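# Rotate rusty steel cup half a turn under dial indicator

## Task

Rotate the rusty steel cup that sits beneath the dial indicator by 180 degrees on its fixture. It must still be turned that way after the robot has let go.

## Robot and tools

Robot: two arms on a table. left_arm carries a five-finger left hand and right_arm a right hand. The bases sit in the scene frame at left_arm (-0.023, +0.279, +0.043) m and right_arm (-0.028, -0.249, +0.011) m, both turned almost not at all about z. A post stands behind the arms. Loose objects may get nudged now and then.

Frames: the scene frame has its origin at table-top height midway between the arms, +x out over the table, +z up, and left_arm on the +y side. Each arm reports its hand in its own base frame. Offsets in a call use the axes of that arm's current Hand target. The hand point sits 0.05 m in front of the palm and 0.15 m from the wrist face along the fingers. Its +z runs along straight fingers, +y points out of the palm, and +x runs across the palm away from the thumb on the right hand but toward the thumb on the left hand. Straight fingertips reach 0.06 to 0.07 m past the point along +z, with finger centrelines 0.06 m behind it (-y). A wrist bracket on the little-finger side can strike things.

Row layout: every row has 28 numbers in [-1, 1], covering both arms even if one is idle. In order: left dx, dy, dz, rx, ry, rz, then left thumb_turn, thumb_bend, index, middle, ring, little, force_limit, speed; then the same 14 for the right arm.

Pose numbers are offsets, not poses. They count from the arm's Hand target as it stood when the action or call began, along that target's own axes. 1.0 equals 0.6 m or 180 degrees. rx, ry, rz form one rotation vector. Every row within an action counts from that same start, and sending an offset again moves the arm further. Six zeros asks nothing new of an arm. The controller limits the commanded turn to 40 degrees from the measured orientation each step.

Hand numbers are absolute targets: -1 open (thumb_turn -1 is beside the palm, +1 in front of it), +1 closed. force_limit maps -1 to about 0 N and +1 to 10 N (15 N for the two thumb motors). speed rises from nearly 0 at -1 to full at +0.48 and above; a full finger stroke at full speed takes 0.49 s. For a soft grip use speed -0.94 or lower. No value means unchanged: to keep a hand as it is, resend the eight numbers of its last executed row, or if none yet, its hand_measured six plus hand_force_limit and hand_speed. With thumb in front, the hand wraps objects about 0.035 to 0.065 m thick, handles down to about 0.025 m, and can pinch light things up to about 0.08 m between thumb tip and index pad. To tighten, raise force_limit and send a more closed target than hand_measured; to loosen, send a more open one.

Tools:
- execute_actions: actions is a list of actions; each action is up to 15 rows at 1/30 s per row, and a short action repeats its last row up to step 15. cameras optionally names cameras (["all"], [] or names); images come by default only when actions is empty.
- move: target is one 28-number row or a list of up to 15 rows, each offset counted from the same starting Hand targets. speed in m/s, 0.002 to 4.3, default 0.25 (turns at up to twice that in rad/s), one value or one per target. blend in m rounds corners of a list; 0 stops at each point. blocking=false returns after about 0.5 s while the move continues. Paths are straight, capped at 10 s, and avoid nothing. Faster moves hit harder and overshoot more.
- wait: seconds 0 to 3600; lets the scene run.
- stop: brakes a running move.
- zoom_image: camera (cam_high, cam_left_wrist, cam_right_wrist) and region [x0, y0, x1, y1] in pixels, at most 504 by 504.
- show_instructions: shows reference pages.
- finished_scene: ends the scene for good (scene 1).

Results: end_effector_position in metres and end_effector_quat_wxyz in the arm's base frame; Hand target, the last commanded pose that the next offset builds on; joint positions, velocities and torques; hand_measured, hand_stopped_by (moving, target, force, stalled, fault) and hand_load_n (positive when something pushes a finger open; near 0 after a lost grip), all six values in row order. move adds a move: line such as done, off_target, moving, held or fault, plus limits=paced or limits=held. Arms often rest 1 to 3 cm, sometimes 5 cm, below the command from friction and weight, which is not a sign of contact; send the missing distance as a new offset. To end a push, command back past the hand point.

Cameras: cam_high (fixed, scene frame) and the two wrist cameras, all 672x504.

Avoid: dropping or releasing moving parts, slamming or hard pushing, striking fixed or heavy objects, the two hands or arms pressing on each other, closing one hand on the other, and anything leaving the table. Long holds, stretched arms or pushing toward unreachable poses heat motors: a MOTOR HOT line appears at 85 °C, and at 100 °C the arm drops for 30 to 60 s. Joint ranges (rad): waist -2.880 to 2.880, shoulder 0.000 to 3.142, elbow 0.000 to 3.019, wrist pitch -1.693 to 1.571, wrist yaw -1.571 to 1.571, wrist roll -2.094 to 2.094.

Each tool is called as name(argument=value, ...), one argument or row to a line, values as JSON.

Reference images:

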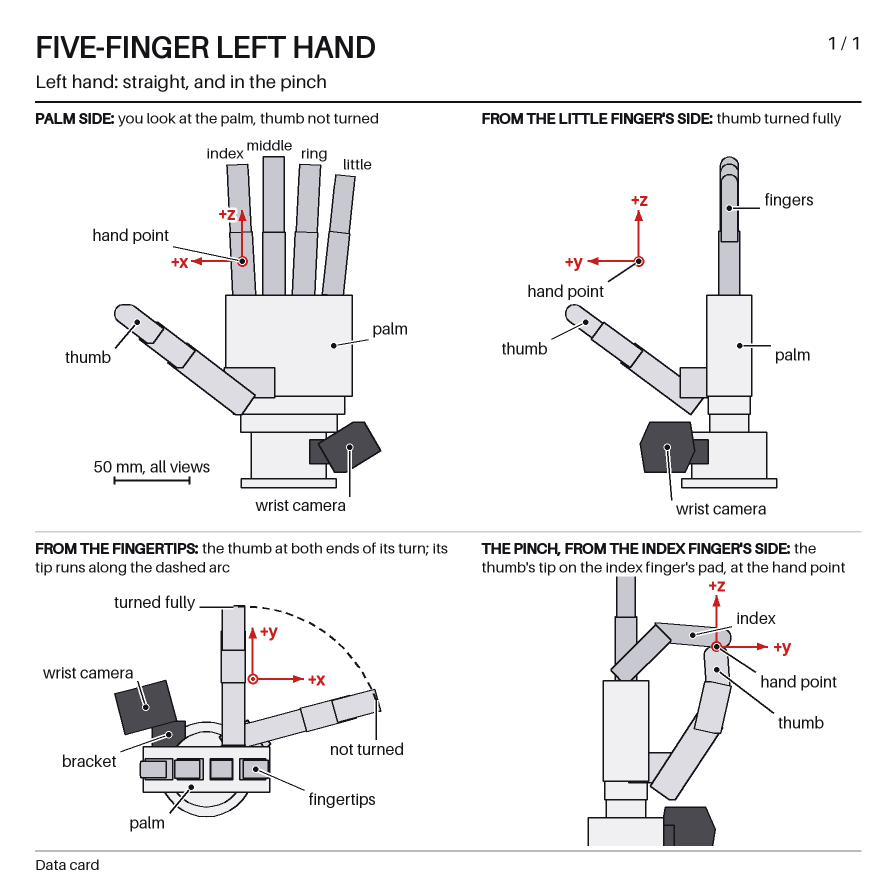

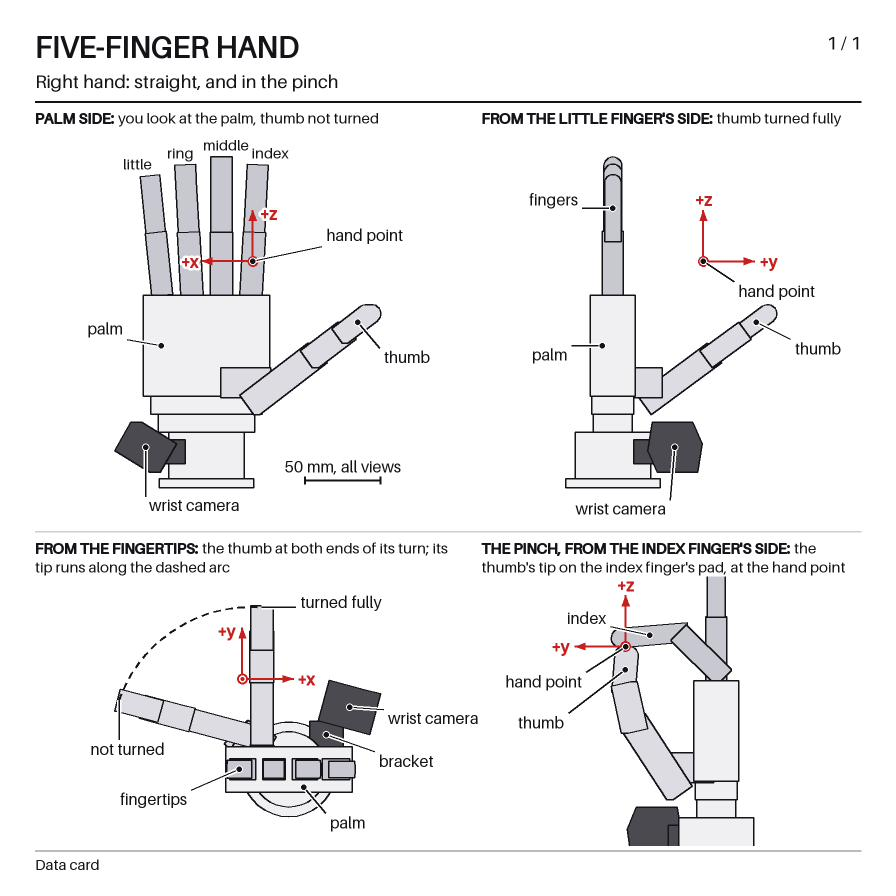

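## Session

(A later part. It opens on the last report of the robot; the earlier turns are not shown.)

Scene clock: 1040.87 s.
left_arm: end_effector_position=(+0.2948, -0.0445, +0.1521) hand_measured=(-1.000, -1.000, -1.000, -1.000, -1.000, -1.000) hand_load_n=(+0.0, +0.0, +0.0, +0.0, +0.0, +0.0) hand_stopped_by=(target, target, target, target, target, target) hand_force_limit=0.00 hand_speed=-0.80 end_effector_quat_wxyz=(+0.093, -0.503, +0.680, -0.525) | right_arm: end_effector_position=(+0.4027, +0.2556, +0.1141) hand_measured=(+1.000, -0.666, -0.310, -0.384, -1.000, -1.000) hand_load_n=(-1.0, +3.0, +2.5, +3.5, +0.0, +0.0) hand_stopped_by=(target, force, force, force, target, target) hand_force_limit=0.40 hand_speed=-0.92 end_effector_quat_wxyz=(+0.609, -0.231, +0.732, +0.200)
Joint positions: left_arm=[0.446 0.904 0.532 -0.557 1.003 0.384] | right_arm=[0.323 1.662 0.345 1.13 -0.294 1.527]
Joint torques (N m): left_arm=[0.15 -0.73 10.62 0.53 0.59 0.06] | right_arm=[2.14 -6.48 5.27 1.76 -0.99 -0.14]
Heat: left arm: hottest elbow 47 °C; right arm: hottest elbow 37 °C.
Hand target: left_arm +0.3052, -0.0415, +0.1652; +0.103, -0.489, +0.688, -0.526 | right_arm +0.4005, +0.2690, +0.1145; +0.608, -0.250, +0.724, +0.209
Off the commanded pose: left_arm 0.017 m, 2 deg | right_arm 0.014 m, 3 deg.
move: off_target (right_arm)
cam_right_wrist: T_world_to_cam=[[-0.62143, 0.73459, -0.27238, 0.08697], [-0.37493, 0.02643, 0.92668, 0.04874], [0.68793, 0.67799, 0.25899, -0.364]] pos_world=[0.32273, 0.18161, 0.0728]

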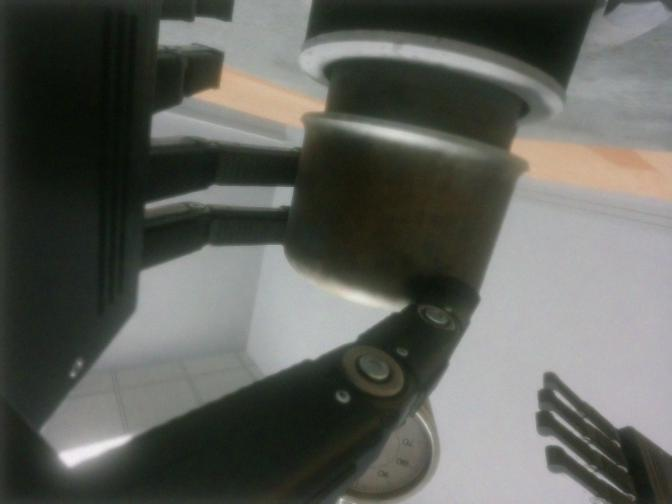

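zoom_image(
  camera="cam_right_wrist",
  region=[260, 20, 560, 320],
)

move(
  target=[0,0,0,0,0,0,-1,-1,-1,-1,-1,-1,0,-0.8,0.0148,0,-0.0026,0,0,0,1,0.14,0.14,0.14,-1,-1,0.5,-0.92],
  speed=0.12,
  cameras=["cam_right_wrist"],
)

zoom_image(
  camera="cam_right_wrist",
  region=[260, 20, 560, 320],
)

Scaled by 1.680 from the camera's image (finer frame: 960x720).

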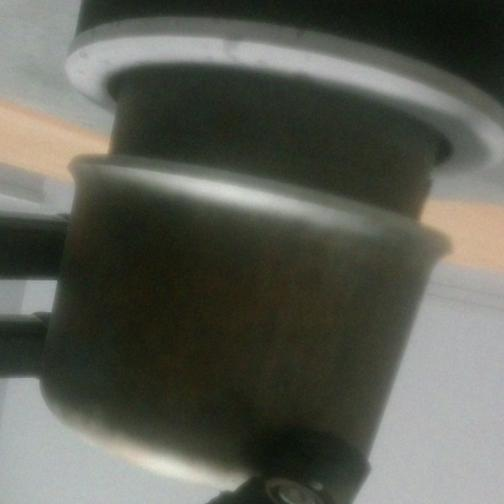

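Scene clock: 1048.57 s.
left_arm: end_effector_position=(+0.2948, -0.0445, +0.1521) hand_measured=(-1.000, -1.000, -1.000, -1.000, -1.000, -1.000) hand_load_n=(+0.0, +0.0, +0.0, +0.0, +0.0, +0.0) hand_stopped_by=(target, target, target, target, target, target) hand_force_limit=0.00 hand_speed=-0.80 end_effector_quat_wxyz=(+0.093, -0.503, +0.680, -0.525) | right_arm: end_effector_position=(+0.4039, +0.2551, +0.1122) hand_measured=(+1.000, -0.658, -0.268, -0.356, -1.000, -1.000) hand_load_n=(+0.0, +12.0, +8.0, +5.0, +0.0, +0.0) hand_stopped_by=(target, force, force, force, target, target) hand_force_limit=0.50 hand_speed=-0.92 end_effector_quat_wxyz=(+0.613, -0.231, +0.728, +0.200)
Joint positions: left_arm=[0.446 0.904 0.532 -0.557 1.003 0.384] | right_arm=[0.319 1.687 0.347 1.164 -0.3 1.527]
Joint torques (N m): left_arm=[-0.09 -0.32 10.59 0.5 0.58 0.05] | right_arm=[2.02 -5.71 4.26 2.18 -0.9 -0.12]
Heat: left arm: hottest elbow 47 °C; right arm: hottest elbow 37 °C.
Hand target: left_arm +0.3052, -0.0415, +0.1652; +0.103, -0.489, +0.688, -0.526 | right_arm +0.3981, +0.2672, +0.1060; +0.608, -0.251, +0.724, +0.209
Off the commanded pose: left_arm 0.017 m, 2 deg | right_arm 0.015 m, 3 deg.
move: off_target (right_arm)
cam_right_wrist: T_world_to_cam=[[-0.61987, 0.73462, -0.27587, 0.08742], [-0.3849, 0.02172, 0.9227, 0.05669], [0.68382, 0.67813, 0.26929, -0.36345]] pos_world=[0.32454, 0.18102, 0.06968]

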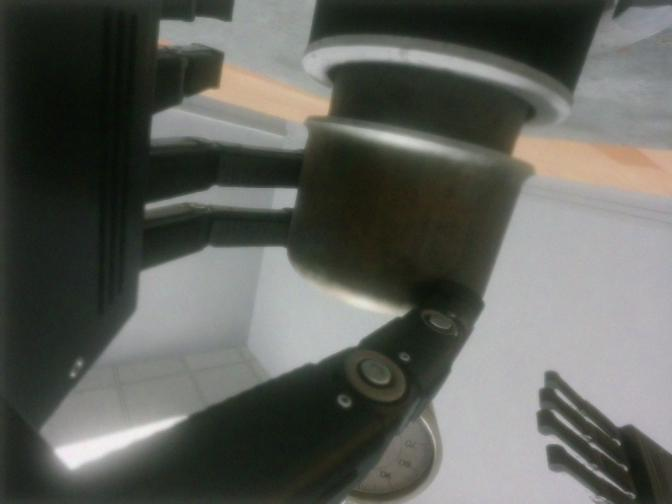

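Scaled by 1.680 from the camera's image (finer frame: 960x720).

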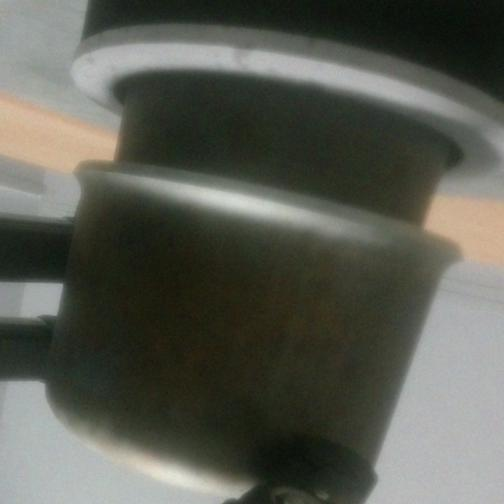

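move(
  target=[0,0,0,0,0,0,-1,-1,-1,-1,-1,-1,0,-0.8,-0.0044,-0.0058,0.0060,-0.0821,0,-0.0145,1,0.14,0.14,0.14,-1,-1,0.5,-0.92],
  speed=0.12,
  cameras=["cam_right_wrist"],
)

zoom_image(
  camera="cam_right_wrist",
  region=[260, 20, 560, 320],
)

Scene clock: 1065.70 s.
left_arm: end_effector_position=(+0.2948, -0.0445, +0.1521) hand_measured=(-1.000, -1.000, -1.000, -1.000, -1.000, -1.000) hand_load_n=(+0.0, +0.0, -0.5, +0.0, +0.0, +0.0) hand_stopped_by=(target, target, target, target, target, target) hand_force_limit=0.00 hand_speed=-0.80 end_effector_quat_wxyz=(+0.093, -0.503, +0.680, -0.525) | right_arm: end_effector_position=(+0.4111, +0.2530, +0.1133) hand_measured=(+1.000, -0.658, -0.268, -0.356, -1.000, -1.000) hand_load_n=(-0.5, +5.5, +4.0, +3.0, +0.5, +0.0) hand_stopped_by=(target, force, force, force, target, target) hand_force_limit=0.50 hand_speed=-0.92 end_effector_quat_wxyz=(+0.583, -0.320, +0.693, +0.278)
Joint positions: left_arm=[0.446 0.904 0.532 -0.557 1.003 0.384] | right_arm=[0.191 1.728 0.467 1.047 -0.674 1.448]
Joint torques (N m): left_arm=[0.03 -0.32 10.55 0.49 0.57 0.05] | right_arm=[2.49 -7.24 4.93 1.31 -1.01 -0.21]
Heat: left arm: hottest elbow 48 °C; right arm: hottest elbow 37 °C.
Hand target: left_arm +0.3052, -0.0415, +0.1652; +0.103, -0.489, +0.688, -0.526 | right_arm +0.4034, +0.2668, +0.1078; +0.575, -0.343, +0.685, +0.287
Off the commanded pose: left_arm 0.017 m, 2 deg | right_arm 0.017 m, 3 deg.
move: off_target (right_arm)
cam_right_wrist: T_world_to_cam=[[-0.78431, 0.55724, -0.27266, 0.20574], [-0.37653, -0.07829, 0.92309, 0.08029], [0.49303, 0.82665, 0.27122, -0.32667]] pos_world=[0.35265, 0.16169, 0.07058]

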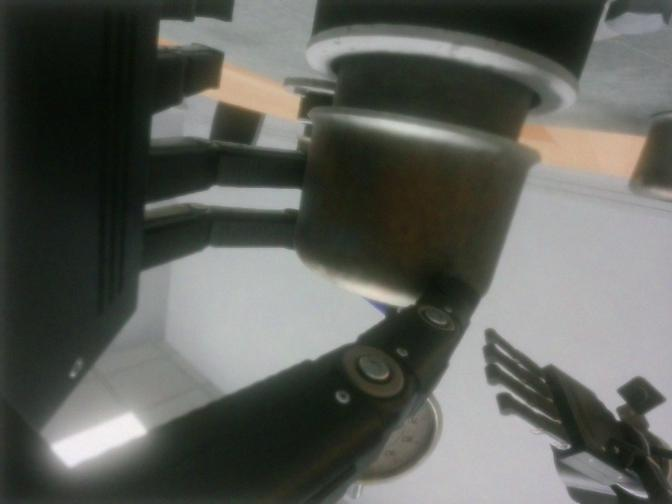

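Scaled by 1.680 from the camera's image (finer frame: 960x720).

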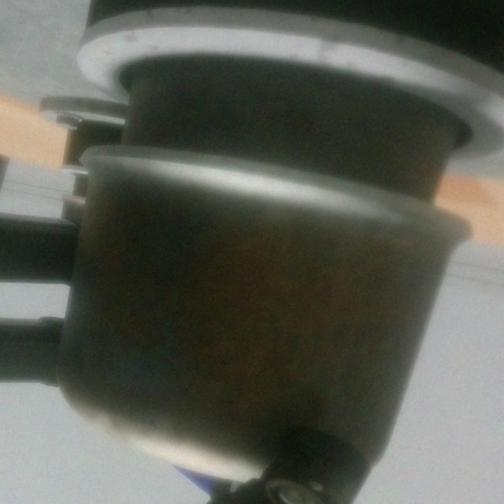

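move(
  target=[0,0,0,0,0,0,-1,-1,-1,-1,-1,-1,0,-0.8,0,0,0,0,0,0,1,-0.9,-0.7,-0.7,-1,-1,0.5,-0.6],
  speed=0.12,
  cameras=["cam_right_wrist", "cam_left_wrist"],
)

zoom_image(
  camera="cam_right_wrist",
  region=[260, 20, 560, 320],
)

zoom_image(
  camera="cam_left_wrist",
  region=[252, 155, 342, 265],
)

Scene clock: 1087.80 s.
left_arm: end_effector_position=(+0.2948, -0.0445, +0.1521) hand_measured=(-1.000, -1.000, -1.000, -1.000, -1.000, -1.000) hand_load_n=(+0.0, +0.0, +0.0, +0.0, +0.0, +0.0) hand_stopped_by=(target, target, target, target, target, target) hand_force_limit=0.00 hand_speed=-0.80 end_effector_quat_wxyz=(+0.093, -0.503, +0.680, -0.525) | right_arm: end_effector_position=(+0.4011, +0.2639, +0.1119) hand_measured=(+1.000, -0.900, -0.700, -0.700, -1.000, -1.000) hand_load_n=(+0.0, +0.0, +0.0, +0.0, +0.0, +0.0) hand_stopped_by=(target, target, target, target, target, target) hand_force_limit=0.50 hand_speed=-0.60 end_effector_quat_wxyz=(+0.577, -0.337, +0.686, +0.288)
Joint positions: left_arm=[0.446 0.904 0.532 -0.557 1.003 0.384] | right_arm=[0.214 1.728 0.468 1.039 -0.694 1.435]
Joint torques (N m): left_arm=[-0.03 -0.62 10.61 0.46 0.58 0.06] | right_arm=[0.97 -7.47 4.93 1.55 -0.21 -0.09]
Heat: left arm: hottest elbow 48 °C; right arm: hottest elbow 37 °C.
Hand target: left_arm +0.3052, -0.0415, +0.1652; +0.103, -0.489, +0.688, -0.526 | right_arm +0.4034, +0.2669, +0.1080; +0.575, -0.343, +0.685, +0.287
Off the commanded pose: left_arm 0.017 m, 2 deg | right_arm 0.005 m, 1 deg.
move: done
cam_left_wrist: T_world_to_cam=[[0.47954, -0.12808, 0.86812, -0.27721], [-0.81407, -0.43429, 0.38561, 0.17578], [0.32762, -0.89162, -0.31253, 0.02973]] pos_world=[0.26629, 0.06735, 0.18216]
cam_right_wrist: T_world_to_cam=[[-0.80778, 0.5204, -0.27689, 0.2111], [-0.37438, -0.09008, 0.92289, 0.08095], [0.45533, 0.84916, 0.2676, -0.32078]] pos_world=[0.34688, 0.16983, 0.06959]
Images, in order (width x height): cam_left_wrist 672x504, cam_right_wrist 672x504.

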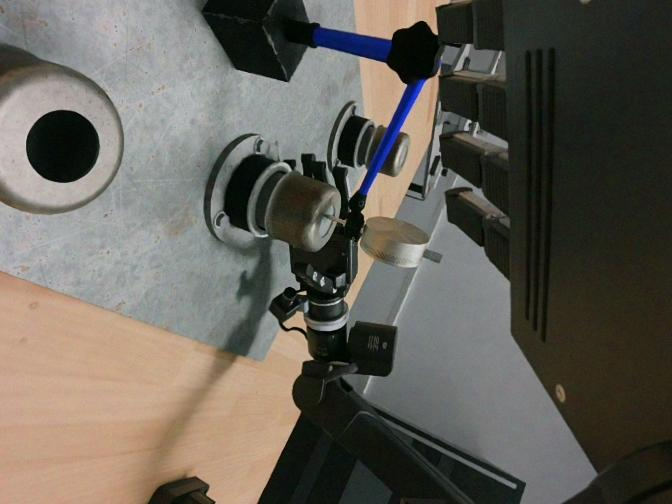

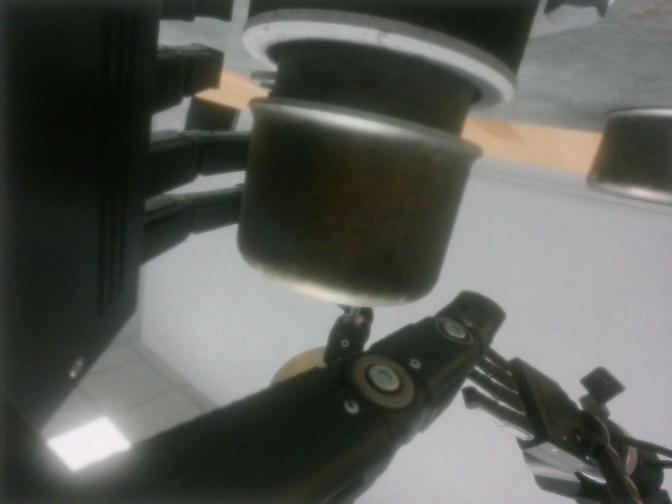

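Scaled by 1.680 from the camera's image (finer frame: 960x720).

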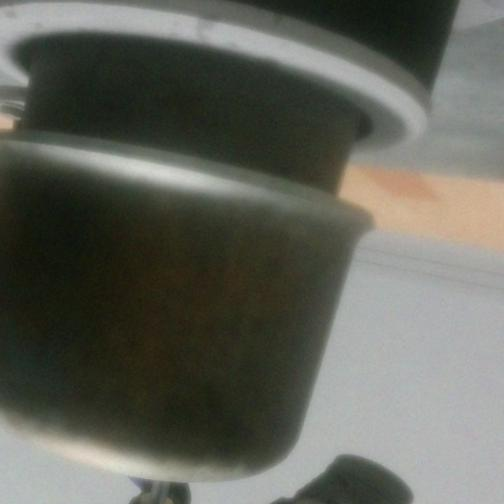

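Scaled by 4.582 from the camera's image (finer frame: 960x720).

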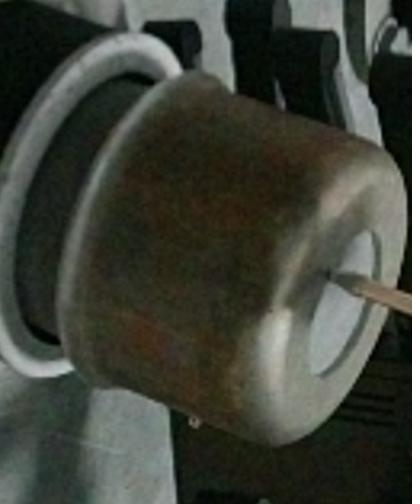

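wait(
  seconds=0.1,
  cameras=["cam_high"],
)

zoom_image(
  camera="cam_high",
  region=[240, 180, 420, 315],
)

Scene clock: 1096.63 s.
left_arm: end_effector_position=(+0.2948, -0.0445, +0.1521) hand_measured=(-1.000, -1.000, -1.000, -1.000, -1.000, -1.000) hand_load_n=(+0.0, +0.0, +0.0, +0.0, +0.0, +0.0) hand_stopped_by=(target, target, target, target, target, target) hand_force_limit=0.00 hand_speed=-0.80 end_effector_quat_wxyz=(+0.093, -0.503, +0.680, -0.525) | right_arm: end_effector_position=(+0.4011, +0.2639, +0.1119) hand_measured=(+1.000, -0.900, -0.700, -0.700, -1.000, -1.000) hand_load_n=(+0.0, +0.0, +0.0, +0.0, +0.0, +0.0) hand_stopped_by=(target, target, target, target, target, target) hand_force_limit=0.50 hand_speed=-0.60 end_effector_quat_wxyz=(+0.577, -0.337, +0.686, +0.288)
Joint positions: left_arm=[0.446 0.904 0.532 -0.557 1.003 0.384] | right_arm=[0.214 1.728 0.468 1.039 -0.694 1.435]
Joint torques (N m): left_arm=[-0.09 -0.56 10.54 0.53 0.58 0.05] | right_arm=[0.97 -7.3 4.93 1.58 -0.21 -0.11]
Heat: left arm: hottest elbow 48 °C; right arm: hottest elbow 37 °C.
Hand target: left_arm +0.3052, -0.0415, +0.1652; +0.103, -0.489, +0.688, -0.526 | right_arm +0.4034, +0.2669, +0.1080; +0.575, -0.343, +0.685, +0.287
Off the commanded pose: left_arm 0.017 m, 2 deg | right_arm 0.005 m, 1 deg.
wait: 0.10 s; at rest from the start

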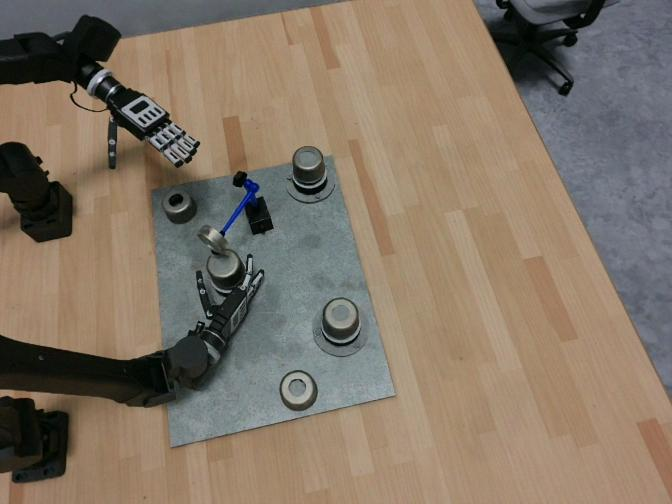

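Scaled by 2.800 from the camera's image (finer frame: 960x720).

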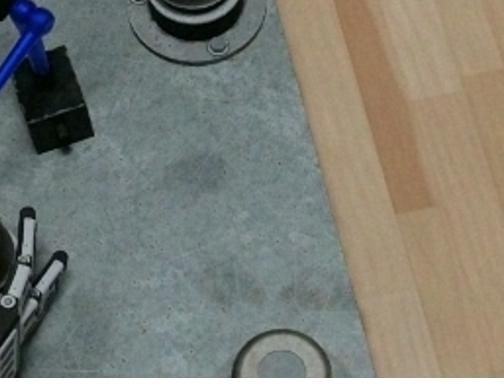

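zoom_image(
  camera="cam_high",
  region=[190, 225, 270, 305],
)

Scaled by 6.300 from the camera's image (finer frame: 960x720).

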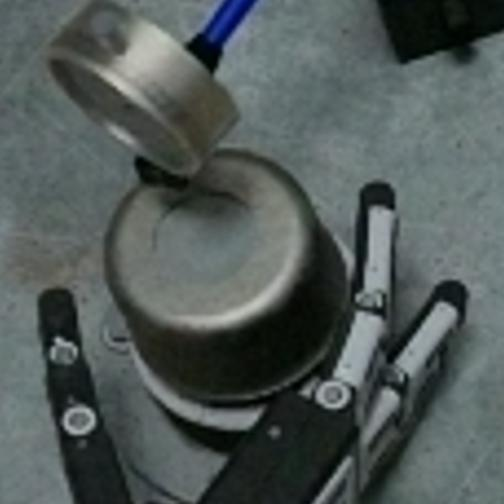

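move(
  target=[
    [0,0,0,0,0,0,-1,-1,-1,-1,-1,-1,0,-0.8,0.0096,-0.007,-0.0547,0,0,0,1,-0.9,-0.7,-0.7,-1,-1,0.5,-0.6],
    [0,0,0,0,0,0,-1,-1,-1,-1,-1,-1,0,-0.8,0.0073,-0.037,-0.0415,-0.1313,0,-0.0231,1,-0.9,-0.7,-0.7,-1,-1,0.5,-0.6],
  ],
  speed=0.15,
  blend=[0.008,0],
  cameras=["cam_right_wrist", "cam_high"],
)

zoom_image(
  camera="cam_right_wrist",
  region=[200, 20, 500, 320],
)

zoom_image(
  camera="cam_high",
  region=[190, 225, 270, 305],
)

Scene clock: 1131.23 s.
left_arm: end_effector_position=(+0.2948, -0.0445, +0.1521) hand_measured=(-1.000, -1.000, -1.000, -1.000, -1.000, -1.000) hand_load_n=(+0.0, +0.0, +0.0, +0.0, +0.0, +0.0) hand_stopped_by=(target, target, target, target, target, target) hand_force_limit=0.00 hand_speed=-0.80 end_effector_quat_wxyz=(+0.093, -0.503, +0.680, -0.525) | right_arm: end_effector_position=(+0.4017, +0.2336, +0.1077) hand_measured=(+1.000, -0.900, -0.700, -0.700, -1.000, -1.000) hand_load_n=(-0.5, +0.0, +0.0, +2.0, +0.5, +0.0) hand_stopped_by=(target, target, target, target, target, target) hand_force_limit=0.50 hand_speed=-0.60 end_effector_quat_wxyz=(+0.500, -0.472, +0.604, +0.402)
Joint positions: left_arm=[0.446 0.904 0.532 -0.557 1.003 0.384] | right_arm=[0.07 1.791 0.716 0.53 -1.225 1.067]
Joint torques (N m): left_arm=[-0.03 -0.38 10.55 0.51 0.58 0.05] | right_arm=[0.5 -9.99 6.32 0.95 -0.66 -0.12]
Heat: left arm: hottest elbow 48 °C; right arm: hottest elbow 37 °C.
Hand target: left_arm +0.3052, -0.0415, +0.1652; +0.103, -0.489, +0.688, -0.526 | right_arm +0.4060, +0.2333, +0.1081; +0.503, -0.478, +0.599, +0.400
Off the commanded pose: left_arm 0.017 m, 2 deg | right_arm 0.004 m, 1 deg.
move: done
cam_right_wrist: T_world_to_cam=[[-0.95189, 0.1445, -0.27022, 0.37113], [-0.29788, -0.22951, 0.9266, 0.08375], [0.07187, 0.96252, 0.26152, -0.16601]] pos_world=[0.39015, 0.12538, 0.0661]
Images, in order (width x height): cam_high 672x504, cam_right_wrist 672x504.

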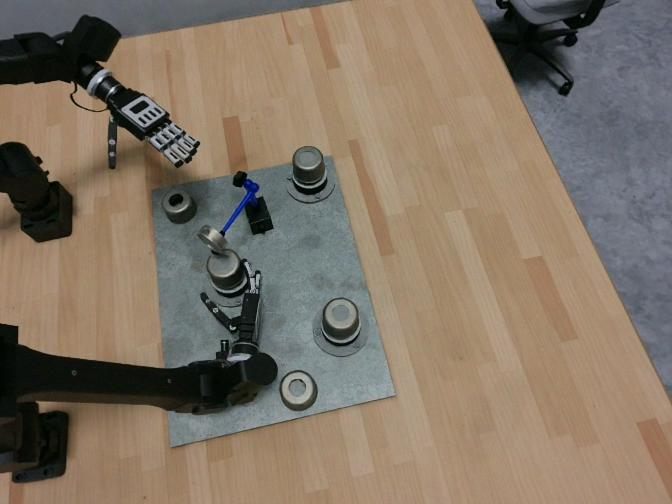

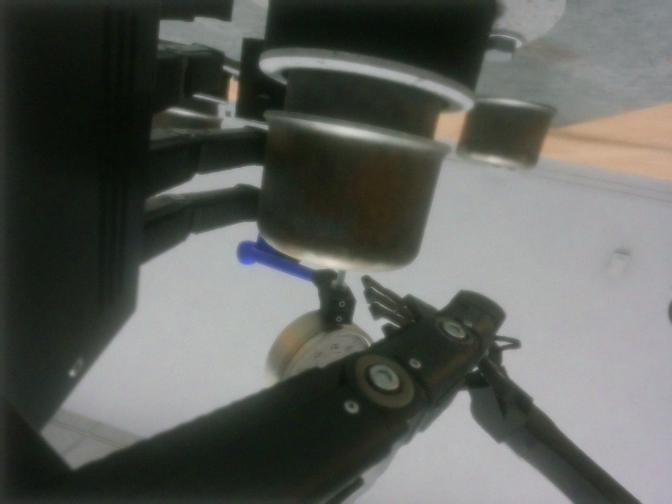

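Scaled by 1.680 from the camera's image (finer frame: 960x720).

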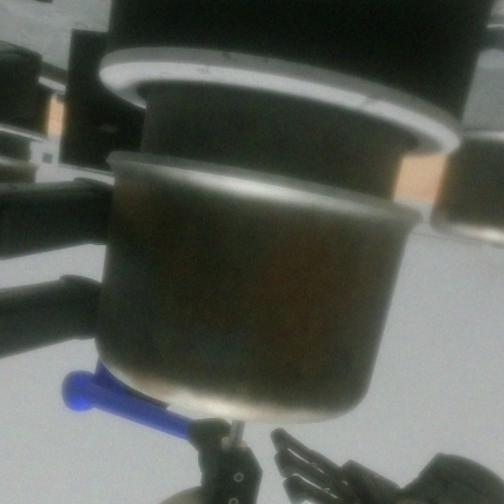

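Scaled by 6.300 from the camera's image (finer frame: 960x720).

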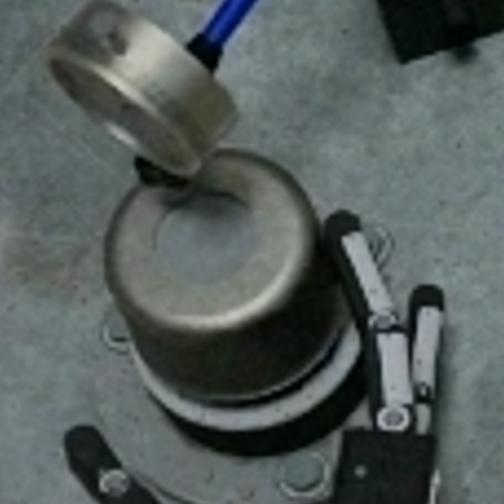

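move(
  target=[
    [0,0,0,0,0,0,-1,-1,-1,-1,-1,-1,0,-0.8,0.0116,0,-0.0657,0,0,0,1,-0.9,-0.95,-0.95,-1,-1,0.5,-0.6],
    [0,0,0,0,0,0,-1,-1,-1,-1,-1,-1,0,-0.8,-0.0668,-0.0913,-0.0531,-0.0438,0,-0.0077,1,-0.9,-0.95,-0.95,-1,-1,0.5,-0.6],
  ],
  speed=0.2,
  blend=[0.01,0],
  cameras=["cam_right_wrist"],
)

Scene clock: 1175.37 s.
left_arm: end_effector_position=(+0.2948, -0.0445, +0.1521) hand_measured=(-1.000, -1.000, -1.000, -1.000, -1.000, -1.000) hand_load_n=(-0.5, +0.0, +0.0, +0.0, +0.0, +0.0) hand_stopped_by=(target, target, target, target, target, target) hand_force_limit=0.00 hand_speed=-0.80 end_effector_quat_wxyz=(+0.093, -0.503, +0.680, -0.525) | right_arm: end_effector_position=(+0.4451, +0.1936, +0.1522) hand_measured=(+1.000, -0.900, -0.950, -0.950, -1.000, -1.000) hand_load_n=(-0.5, +0.0, +0.0, +0.0, +0.0, +0.0) hand_stopped_by=(target, target, target, target, target, target) hand_force_limit=0.50 hand_speed=-0.60 end_effector_quat_wxyz=(+0.471, -0.508, +0.572, +0.438)
Joint positions: left_arm=[0.446 0.904 0.532 -0.557 1.003 0.384] | right_arm=[-0.016 1.807 1.052 -0.385 -1.381 0.461]
Joint torques (N m): left_arm=[0.03 -0.62 10.59 0.54 0.58 0.06] | right_arm=[1.2 -11.05 9.4 0.44 -0.68 -0.07]
Heat: left arm: hottest elbow 48 °C; right arm: hottest elbow 37 °C.
Hand target: left_arm +0.3052, -0.0415, +0.1652; +0.103, -0.489, +0.688, -0.526 | right_arm +0.4539, +0.1972, +0.1532; +0.473, -0.518, +0.565, +0.434
Off the commanded pose: left_arm 0.017 m, 2 deg | right_arm 0.010 m, 2 deg.
move: done
cam_right_wrist: T_world_to_cam=[[-0.9649, 0.01878, -0.26193, 0.4592], [-0.25704, -0.27168, 0.92743, 0.03618], [-0.05375, 0.9622, 0.26697, -0.08717]] pos_world=[0.4477, 0.08509, 0.11]

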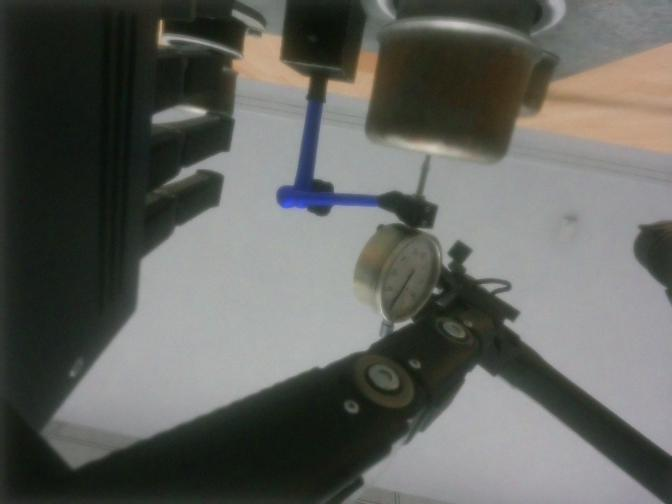

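zoom_image(
  camera="cam_right_wrist",
  region=[350, 0, 570, 180],
)

Scaled by 2.291 from the camera's image (finer frame: 960x720).

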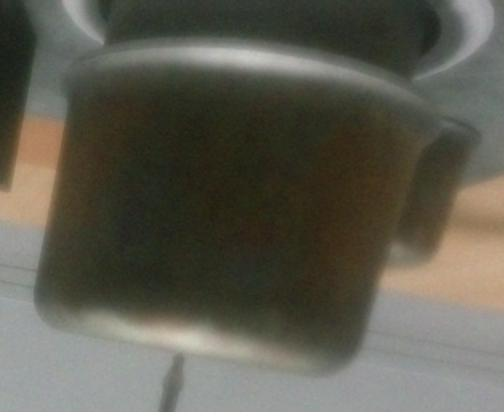

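move(
  target=[
    [0,0,0,0,0,0,-1,-1,-1,-1,-1,-1,0,-0.8,0.0699,0.0890,-0.0010,0.0438,0,0.0077,1,-0.9,-0.95,-0.95,-1,-1,0.5,-0.6],
    [0,0,0,0,0,0,-1,-1,-1,-1,-1,-1,0,-0.8,0.0611,0.1118,0.0680,0.1368,0,0.0241,1,-0.9,-0.95,-0.95,-1,-1,0.5,-0.6],
    [0,0,0,0,0,0,-1,-1,-1,-1,-1,-1,0,-0.8,0.0588,0.1385,0.0813,0.2571,0,0.0453,1,-0.9,-0.95,-0.95,-1,-1,0.5,-0.6],
    [0,0,0,0,0,0,-1,-1,-1,-1,-1,-1,0,-0.8,0.0549,0.1586,0.1033,0.3775,0,0.0665,1,-0.9,-0.95,-0.95,-1,-1,0.5,-0.6],
    [0,0,0,0,0,0,-1,-1,-1,-1,-1,-1,0,-0.8,0.0505,0.1683,0.1283,0.4869,0,0.0858,1,-0.9,-0.95,-0.95,-1,-1,0.5,-0.6],
  ],
  speed=0.25,
  blend=0.008,
  cameras=["cam_right_wrist", "cam_left_wrist"],
)

zoom_image(
  camera="cam_left_wrist",
  region=[252, 155, 342, 265],
)

zoom_image(
  camera="cam_right_wrist",
  region=[200, 20, 500, 320],
)

Scene clock: 1273.90 s.
left_arm: end_effector_position=(+0.2948, -0.0445, +0.1521) hand_measured=(-1.000, -1.000, -1.000, -1.000, -1.000, -1.000) hand_load_n=(+0.0, +0.0, +0.0, +0.0, +0.0, +0.0) hand_stopped_by=(target, target, target, target, target, target) hand_force_limit=0.00 hand_speed=-0.80 end_effector_quat_wxyz=(+0.093, -0.503, +0.680, -0.525) | right_arm: end_effector_position=(+0.3564, +0.2695, +0.1006) hand_measured=(+1.000, -0.900, -0.950, -0.950, -1.000, -1.000) hand_load_n=(-0.5, +0.0, +0.0, +0.0, +0.0, +0.0) hand_stopped_by=(target, target, target, target, target, target) hand_force_limit=0.50 hand_speed=-0.60 end_effector_quat_wxyz=(+0.638, +0.016, +0.769, -0.034)
Joint positions: left_arm=[0.446 0.904 0.532 -0.557 1.003 0.384] | right_arm=[0.961 1.63 0.299 0.981 1.007 1.837]
Joint torques (N m): left_arm=[0.21 -0.32 10.63 0.53 0.58 0.06] | right_arm=[1.03 -7.18 4.71 1.44 0.3 0.13]
Heat: left arm: hottest elbow 49 °C; right arm: hottest elbow 40 °C.
Hand target: left_arm +0.3052, -0.0415, +0.1652; +0.103, -0.489, +0.688, -0.526 | right_arm +0.3593, +0.2763, +0.1098; +0.643, +0.026, +0.765, -0.022
Off the commanded pose: left_arm 0.017 m, 2 deg | right_arm 0.012 m, 2 deg.
move: off_target (right_arm)
cam_left_wrist: T_world_to_cam=[[0.47954, -0.12808, 0.86812, -0.27721], [-0.81407, -0.43429, 0.38561, 0.17578], [0.32762, -0.89162, -0.31253, 0.02973]] pos_world=[0.26629, 0.06735, 0.18216]
cam_right_wrist: T_world_to_cam=[[-0.01668, 0.94946, -0.31344, -0.22503], [-0.26518, 0.29805, 0.91698, -0.06778], [0.96405, 0.09841, 0.2468, -0.27901]] pos_world=[0.24725, 0.26131, 0.06048]
Images, in order (width x height): cam_left_wrist 672x504, cam_right_wrist 672x504.

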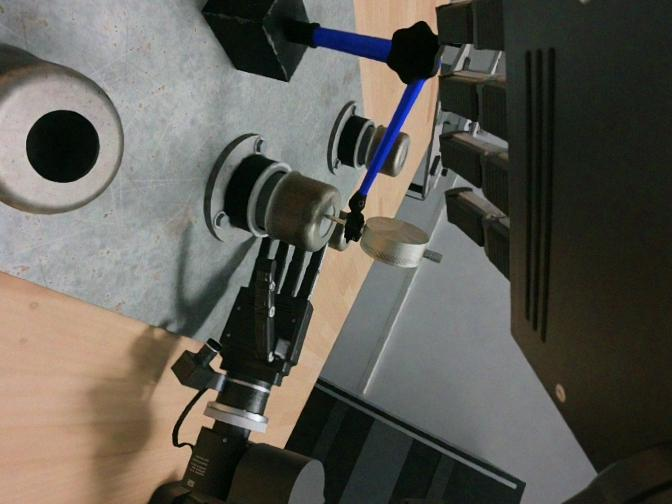

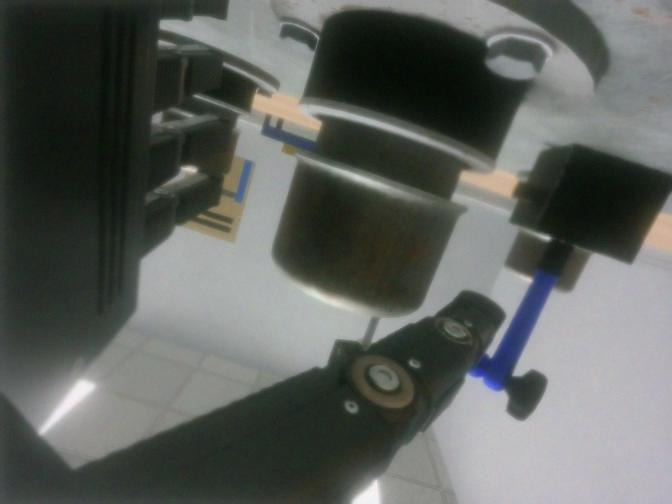

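Scaled by 4.582 from the camera's image (finer frame: 960x720).

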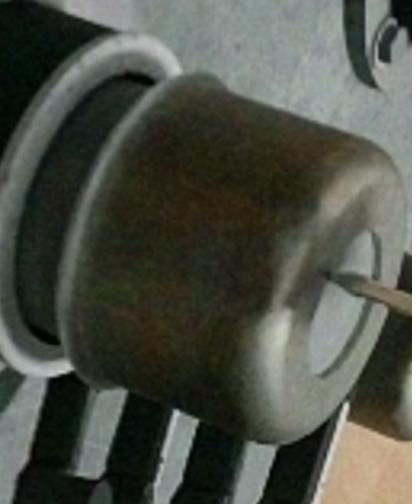

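Scaled by 1.680 from the camera's image (finer frame: 960x720).

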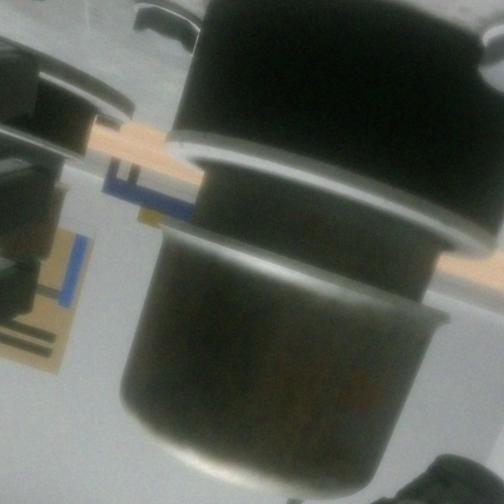

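move(
  target=[0,0,0,0,0,0,-1,-1,-1,-1,-1,-1,0,-0.8,-0.0200,0.0122,0.0587,0,0,0,1,-0.9,-0.95,-0.95,-1,-1,0.5,-0.6],
  speed=0.15,
  cameras=["cam_right_wrist", "cam_left_wrist"],
)

Scene clock: 1292.37 s.
left_arm: end_effector_position=(+0.2948, -0.0445, +0.1521) hand_measured=(-1.000, -1.000, -1.000, -1.000, -1.000, -1.000) hand_load_n=(+0.0, +0.0, +0.0, +0.0, +0.0, +0.0) hand_stopped_by=(target, target, target, target, target, target) hand_force_limit=0.00 hand_speed=-0.80 end_effector_quat_wxyz=(+0.093, -0.503, +0.680, -0.525) | right_arm: end_effector_position=(+0.3922, +0.2764, +0.1178) hand_measured=(+1.000, -0.900, -0.950, -0.950, -1.000, -1.000) hand_load_n=(+0.0, -0.5, +0.0, +0.0, +0.0, +0.0) hand_stopped_by=(target, target, target, target, target, target) hand_force_limit=0.50 hand_speed=-0.60 end_effector_quat_wxyz=(+0.644, +0.032, +0.764, -0.017)
Joint positions: left_arm=[0.446 0.904 0.532 -0.557 1.003 0.384] | right_arm=[0.877 1.63 0.369 0.973 0.925 1.817]
Joint torques (N m): left_arm=[0.09 -0.38 10.62 0.53 0.58 0.06] | right_arm=[0.5 -6.01 5.2 1.48 0.09 -0.08]
Heat: left arm: hottest elbow 49 °C; right arm: hottest elbow 40 °C.
Hand target: left_arm +0.3052, -0.0415, +0.1652; +0.103, -0.489, +0.688, -0.526 | right_arm +0.3965, +0.2810, +0.1156; +0.643, +0.026, +0.765, -0.022
Off the commanded pose: left_arm 0.017 m, 2 deg | right_arm 0.007 m, 1 deg.
move: done
cam_left_wrist: T_world_to_cam=[[0.47954, -0.12808, 0.86812, -0.27721], [-0.81407, -0.43429, 0.38561, 0.17578], [0.32762, -0.89162, -0.31253, 0.02973]] pos_world=[0.26629, 0.06735, 0.18216]
cam_right_wrist: T_world_to_cam=[[-0.0095, 0.96293, -0.26958, -0.23726], [-0.27954, 0.25628, 0.9253, -0.05991], [0.96009, 0.08414, 0.26674, -0.31535]] pos_world=[0.28377, 0.27035, 0.07559]
Images, in order (width x height): cam_left_wrist 672x504, cam_right_wrist 672x504.

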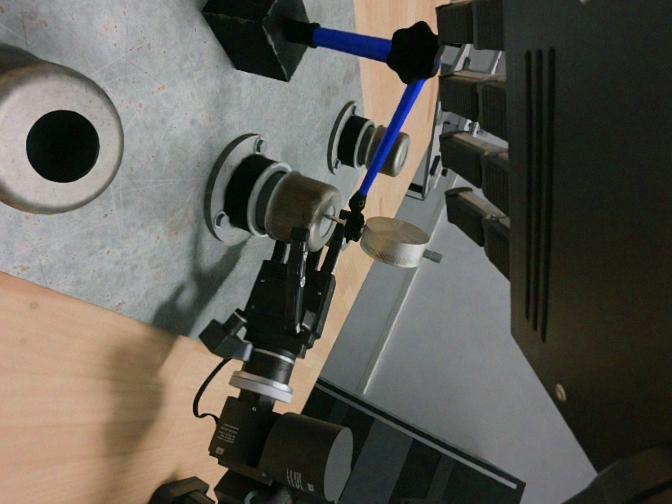

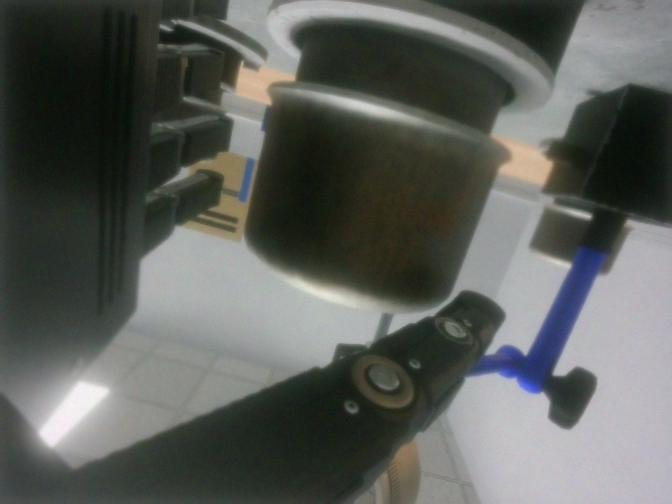

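move(
  target=[0,0,0,0,0,0,-1,-1,-1,-1,-1,-1,0,-0.8,0.0213,0,0.0038,0,0,0,1,-0.9,-0.95,-0.95,-1,-1,0.5,-0.6],
  speed=0.15,
  cameras=["cam_right_wrist"],
)

Scene clock: 1309.07 s.
left_arm: end_effector_position=(+0.2948, -0.0445, +0.1521) hand_measured=(-1.000, -1.000, -1.000, -1.000, -1.000, -1.000) hand_load_n=(+0.0, +0.0, +0.0, -0.5, +0.0, +0.0) hand_stopped_by=(target, target, target, target, target, target) hand_force_limit=0.00 hand_speed=-0.80 end_effector_quat_wxyz=(+0.093, -0.503, +0.680, -0.525) | right_arm: end_effector_position=(+0.3919, +0.2761, +0.0978) hand_measured=(+1.000, -0.900, -0.950, -0.950, -1.000, -1.000) hand_load_n=(+0.0, +0.0, +0.0, +0.0, +0.5, +0.0) hand_stopped_by=(target, target, target, target, target, target) hand_force_limit=0.50 hand_speed=-0.60 end_effector_quat_wxyz=(+0.637, +0.024, +0.770, -0.025)
Joint positions: left_arm=[0.446 0.904 0.532 -0.557 1.003 0.384] | right_arm=[0.877 1.695 0.369 1.011 0.925 1.817]
Joint torques (N m): left_arm=[-0.03 -0.56 10.56 0.55 0.58 0.06] | right_arm=[0.56 -6.65 4.67 2.51 0.12 -0.11]
Heat: left arm: hottest elbow 49 °C; right arm: hottest elbow 39 °C.
Hand target: left_arm +0.3052, -0.0415, +0.1652; +0.103, -0.489, +0.688, -0.526 | right_arm +0.3966, +0.2810, +0.1024; +0.643, +0.026, +0.765, -0.022
Off the commanded pose: left_arm 0.017 m, 2 deg | right_arm 0.008 m, 1 deg.
move: done
cam_right_wrist: T_world_to_cam=[[-0.01483, 0.95693, -0.28993, -0.23665], [-0.2633, 0.276, 0.92439, -0.05311], [0.9646, 0.09004, 0.24787, -0.31116]] pos_world=[0.28265, 0.26914, 0.0576]

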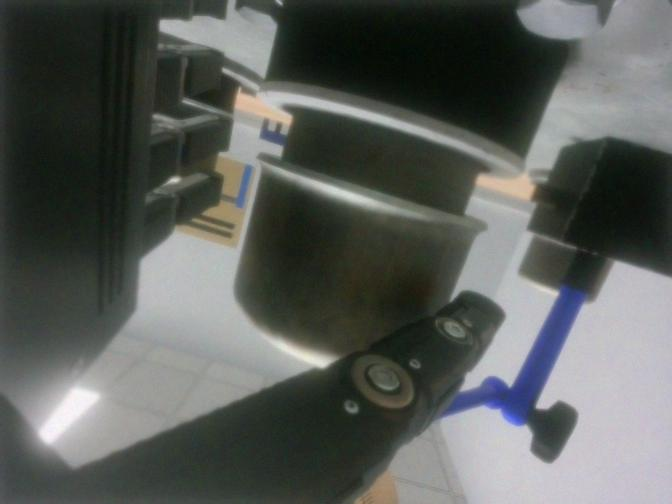

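move(
  target=[0,0,0,0,0,0,-1,-1,-1,-1,-1,-1,0,-0.8,-0.0108,0,-0.0019,0,0,0,1,-0.9,-0.95,-0.95,-1,-1,0.5,-0.6],
  speed=0.15,
)

Scene clock: 1313.83 s.
left_arm: end_effector_position=(+0.2948, -0.0445, +0.1521) hand_measured=(-1.000, -1.000, -1.000, -1.000, -1.000, -1.000) hand_load_n=(+0.0, +0.0, +0.0, +0.0, -0.5, +0.0) hand_stopped_by=(target, target, target, target, target, target) hand_force_limit=0.00 hand_speed=-0.80 end_effector_quat_wxyz=(+0.093, -0.503, +0.680, -0.525) | right_arm: end_effector_position=(+0.3920, +0.2763, +0.1023) hand_measured=(+1.000, -0.900, -0.950, -0.950, -1.000, -1.000) hand_load_n=(+0.0, +0.0, +0.0, +0.0, +0.0, +0.0) hand_stopped_by=(target, target, target, target, target, target) hand_force_limit=0.50 hand_speed=-0.60 end_effector_quat_wxyz=(+0.639, +0.026, +0.768, -0.023)
Joint positions: left_arm=[0.446 0.904 0.532 -0.557 1.003 0.384] | right_arm=[0.877 1.681 0.369 1.005 0.925 1.816]
Joint torques (N m): left_arm=[-0.03 -0.62 10.56 0.57 0.58 0.06] | right_arm=[0.44 -7.94 4.79 1.43 0.11 -0.11]
Heat: left arm: hottest elbow 49 °C; right arm: hottest elbow 39 °C.
Hand target: left_arm +0.3052, -0.0415, +0.1652; +0.103, -0.489, +0.688, -0.526 | right_arm +0.3966, +0.2810, +0.1092; +0.643, +0.026, +0.765, -0.022
Off the commanded pose: left_arm 0.017 m, 2 deg | right_arm 0.009 m, 1 deg.
move: done

move(
  target=[
    [0,0,0,0,0,0,-1,-1,-1,-1,-1,-1,0,-0.8,-0.0049,0,-0.0009,0,0,0,1,-0.85,-0.75,-0.8,-1,-1,0.5,-0.6],
    [0,0,0,0,0,0,-1,-1,-1,-1,-1,-1,0,-0.8,-0.0049,0,-0.0009,0,0,0,1,0.1,0.1,0.1,-1,-1,0.6,-0.92],
  ],
  speed=0.15,
  cameras=["cam_right_wrist", "cam_left_wrist"],
)

Scene clock: 1325.43 s.
left_arm: end_effector_position=(+0.2948, -0.0445, +0.1521) hand_measured=(-1.000, -1.000, -1.000, -1.000, -1.000, -1.000) hand_load_n=(-0.5, +0.0, +0.0, +0.0, +0.0, +0.0) hand_stopped_by=(target, target, target, target, target, target) hand_force_limit=0.00 hand_speed=-0.80 end_effector_quat_wxyz=(+0.093, -0.503, +0.680, -0.525) | right_arm: end_effector_position=(+0.3921, +0.2764, +0.1058) hand_measured=(+1.000, -0.664, -0.350, -0.414, -1.000, -1.000) hand_load_n=(-1.0, +13.5, +8.0, +6.0, +0.0, +0.0) hand_stopped_by=(target, force, force, force, target, target) hand_force_limit=0.60 hand_speed=-0.92 end_effector_quat_wxyz=(+0.639, +0.024, +0.768, -0.025)
Joint positions: left_arm=[0.446 0.904 0.532 -0.557 1.003 0.384] | right_arm=[0.877 1.665 0.369 0.99 0.925 1.81]
Joint torques (N m): left_arm=[0.21 -0.44 10.59 0.47 0.56 0.05] | right_arm=[0.38 -7.77 4.94 1.48 0.11 -0.04]
Heat: left arm: hottest elbow 49 °C; right arm: hottest elbow 39 °C.
Hand target: left_arm +0.3052, -0.0415, +0.1652; +0.103, -0.489, +0.688, -0.526 | right_arm +0.3966, +0.2809, +0.1122; +0.643, +0.026, +0.765, -0.022
Off the commanded pose: left_arm 0.017 m, 2 deg | right_arm 0.009 m, 1 deg.
move: done
cam_left_wrist: T_world_to_cam=[[0.47954, -0.12808, 0.86812, -0.27721], [-0.81407, -0.43429, 0.38561, 0.17578], [0.32762, -0.89162, -0.31253, 0.02973]] pos_world=[0.26629, 0.06735, 0.18216]
cam_right_wrist: T_world_to_cam=[[-0.01383, 0.9569, -0.29008, -0.23496], [-0.26845, 0.2759, 0.92294, -0.05828], [0.9632, 0.09064, 0.25306, -0.3136]] pos_world=[0.28316, 0.26934, 0.06499]
Images, in order (width x height): cam_left_wrist 672x504, cam_right_wrist 672x504.

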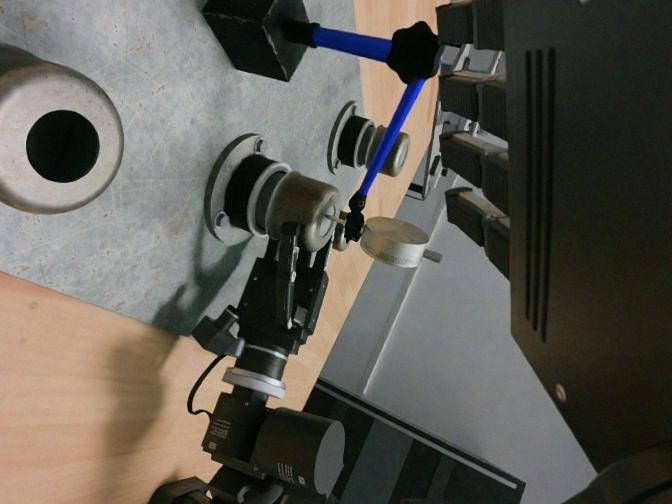

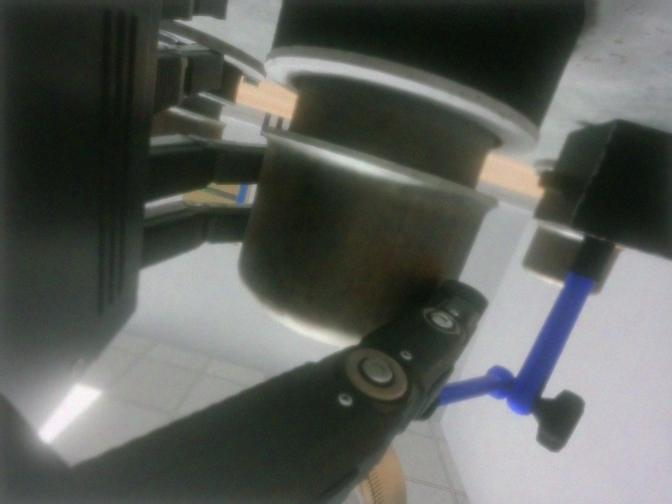

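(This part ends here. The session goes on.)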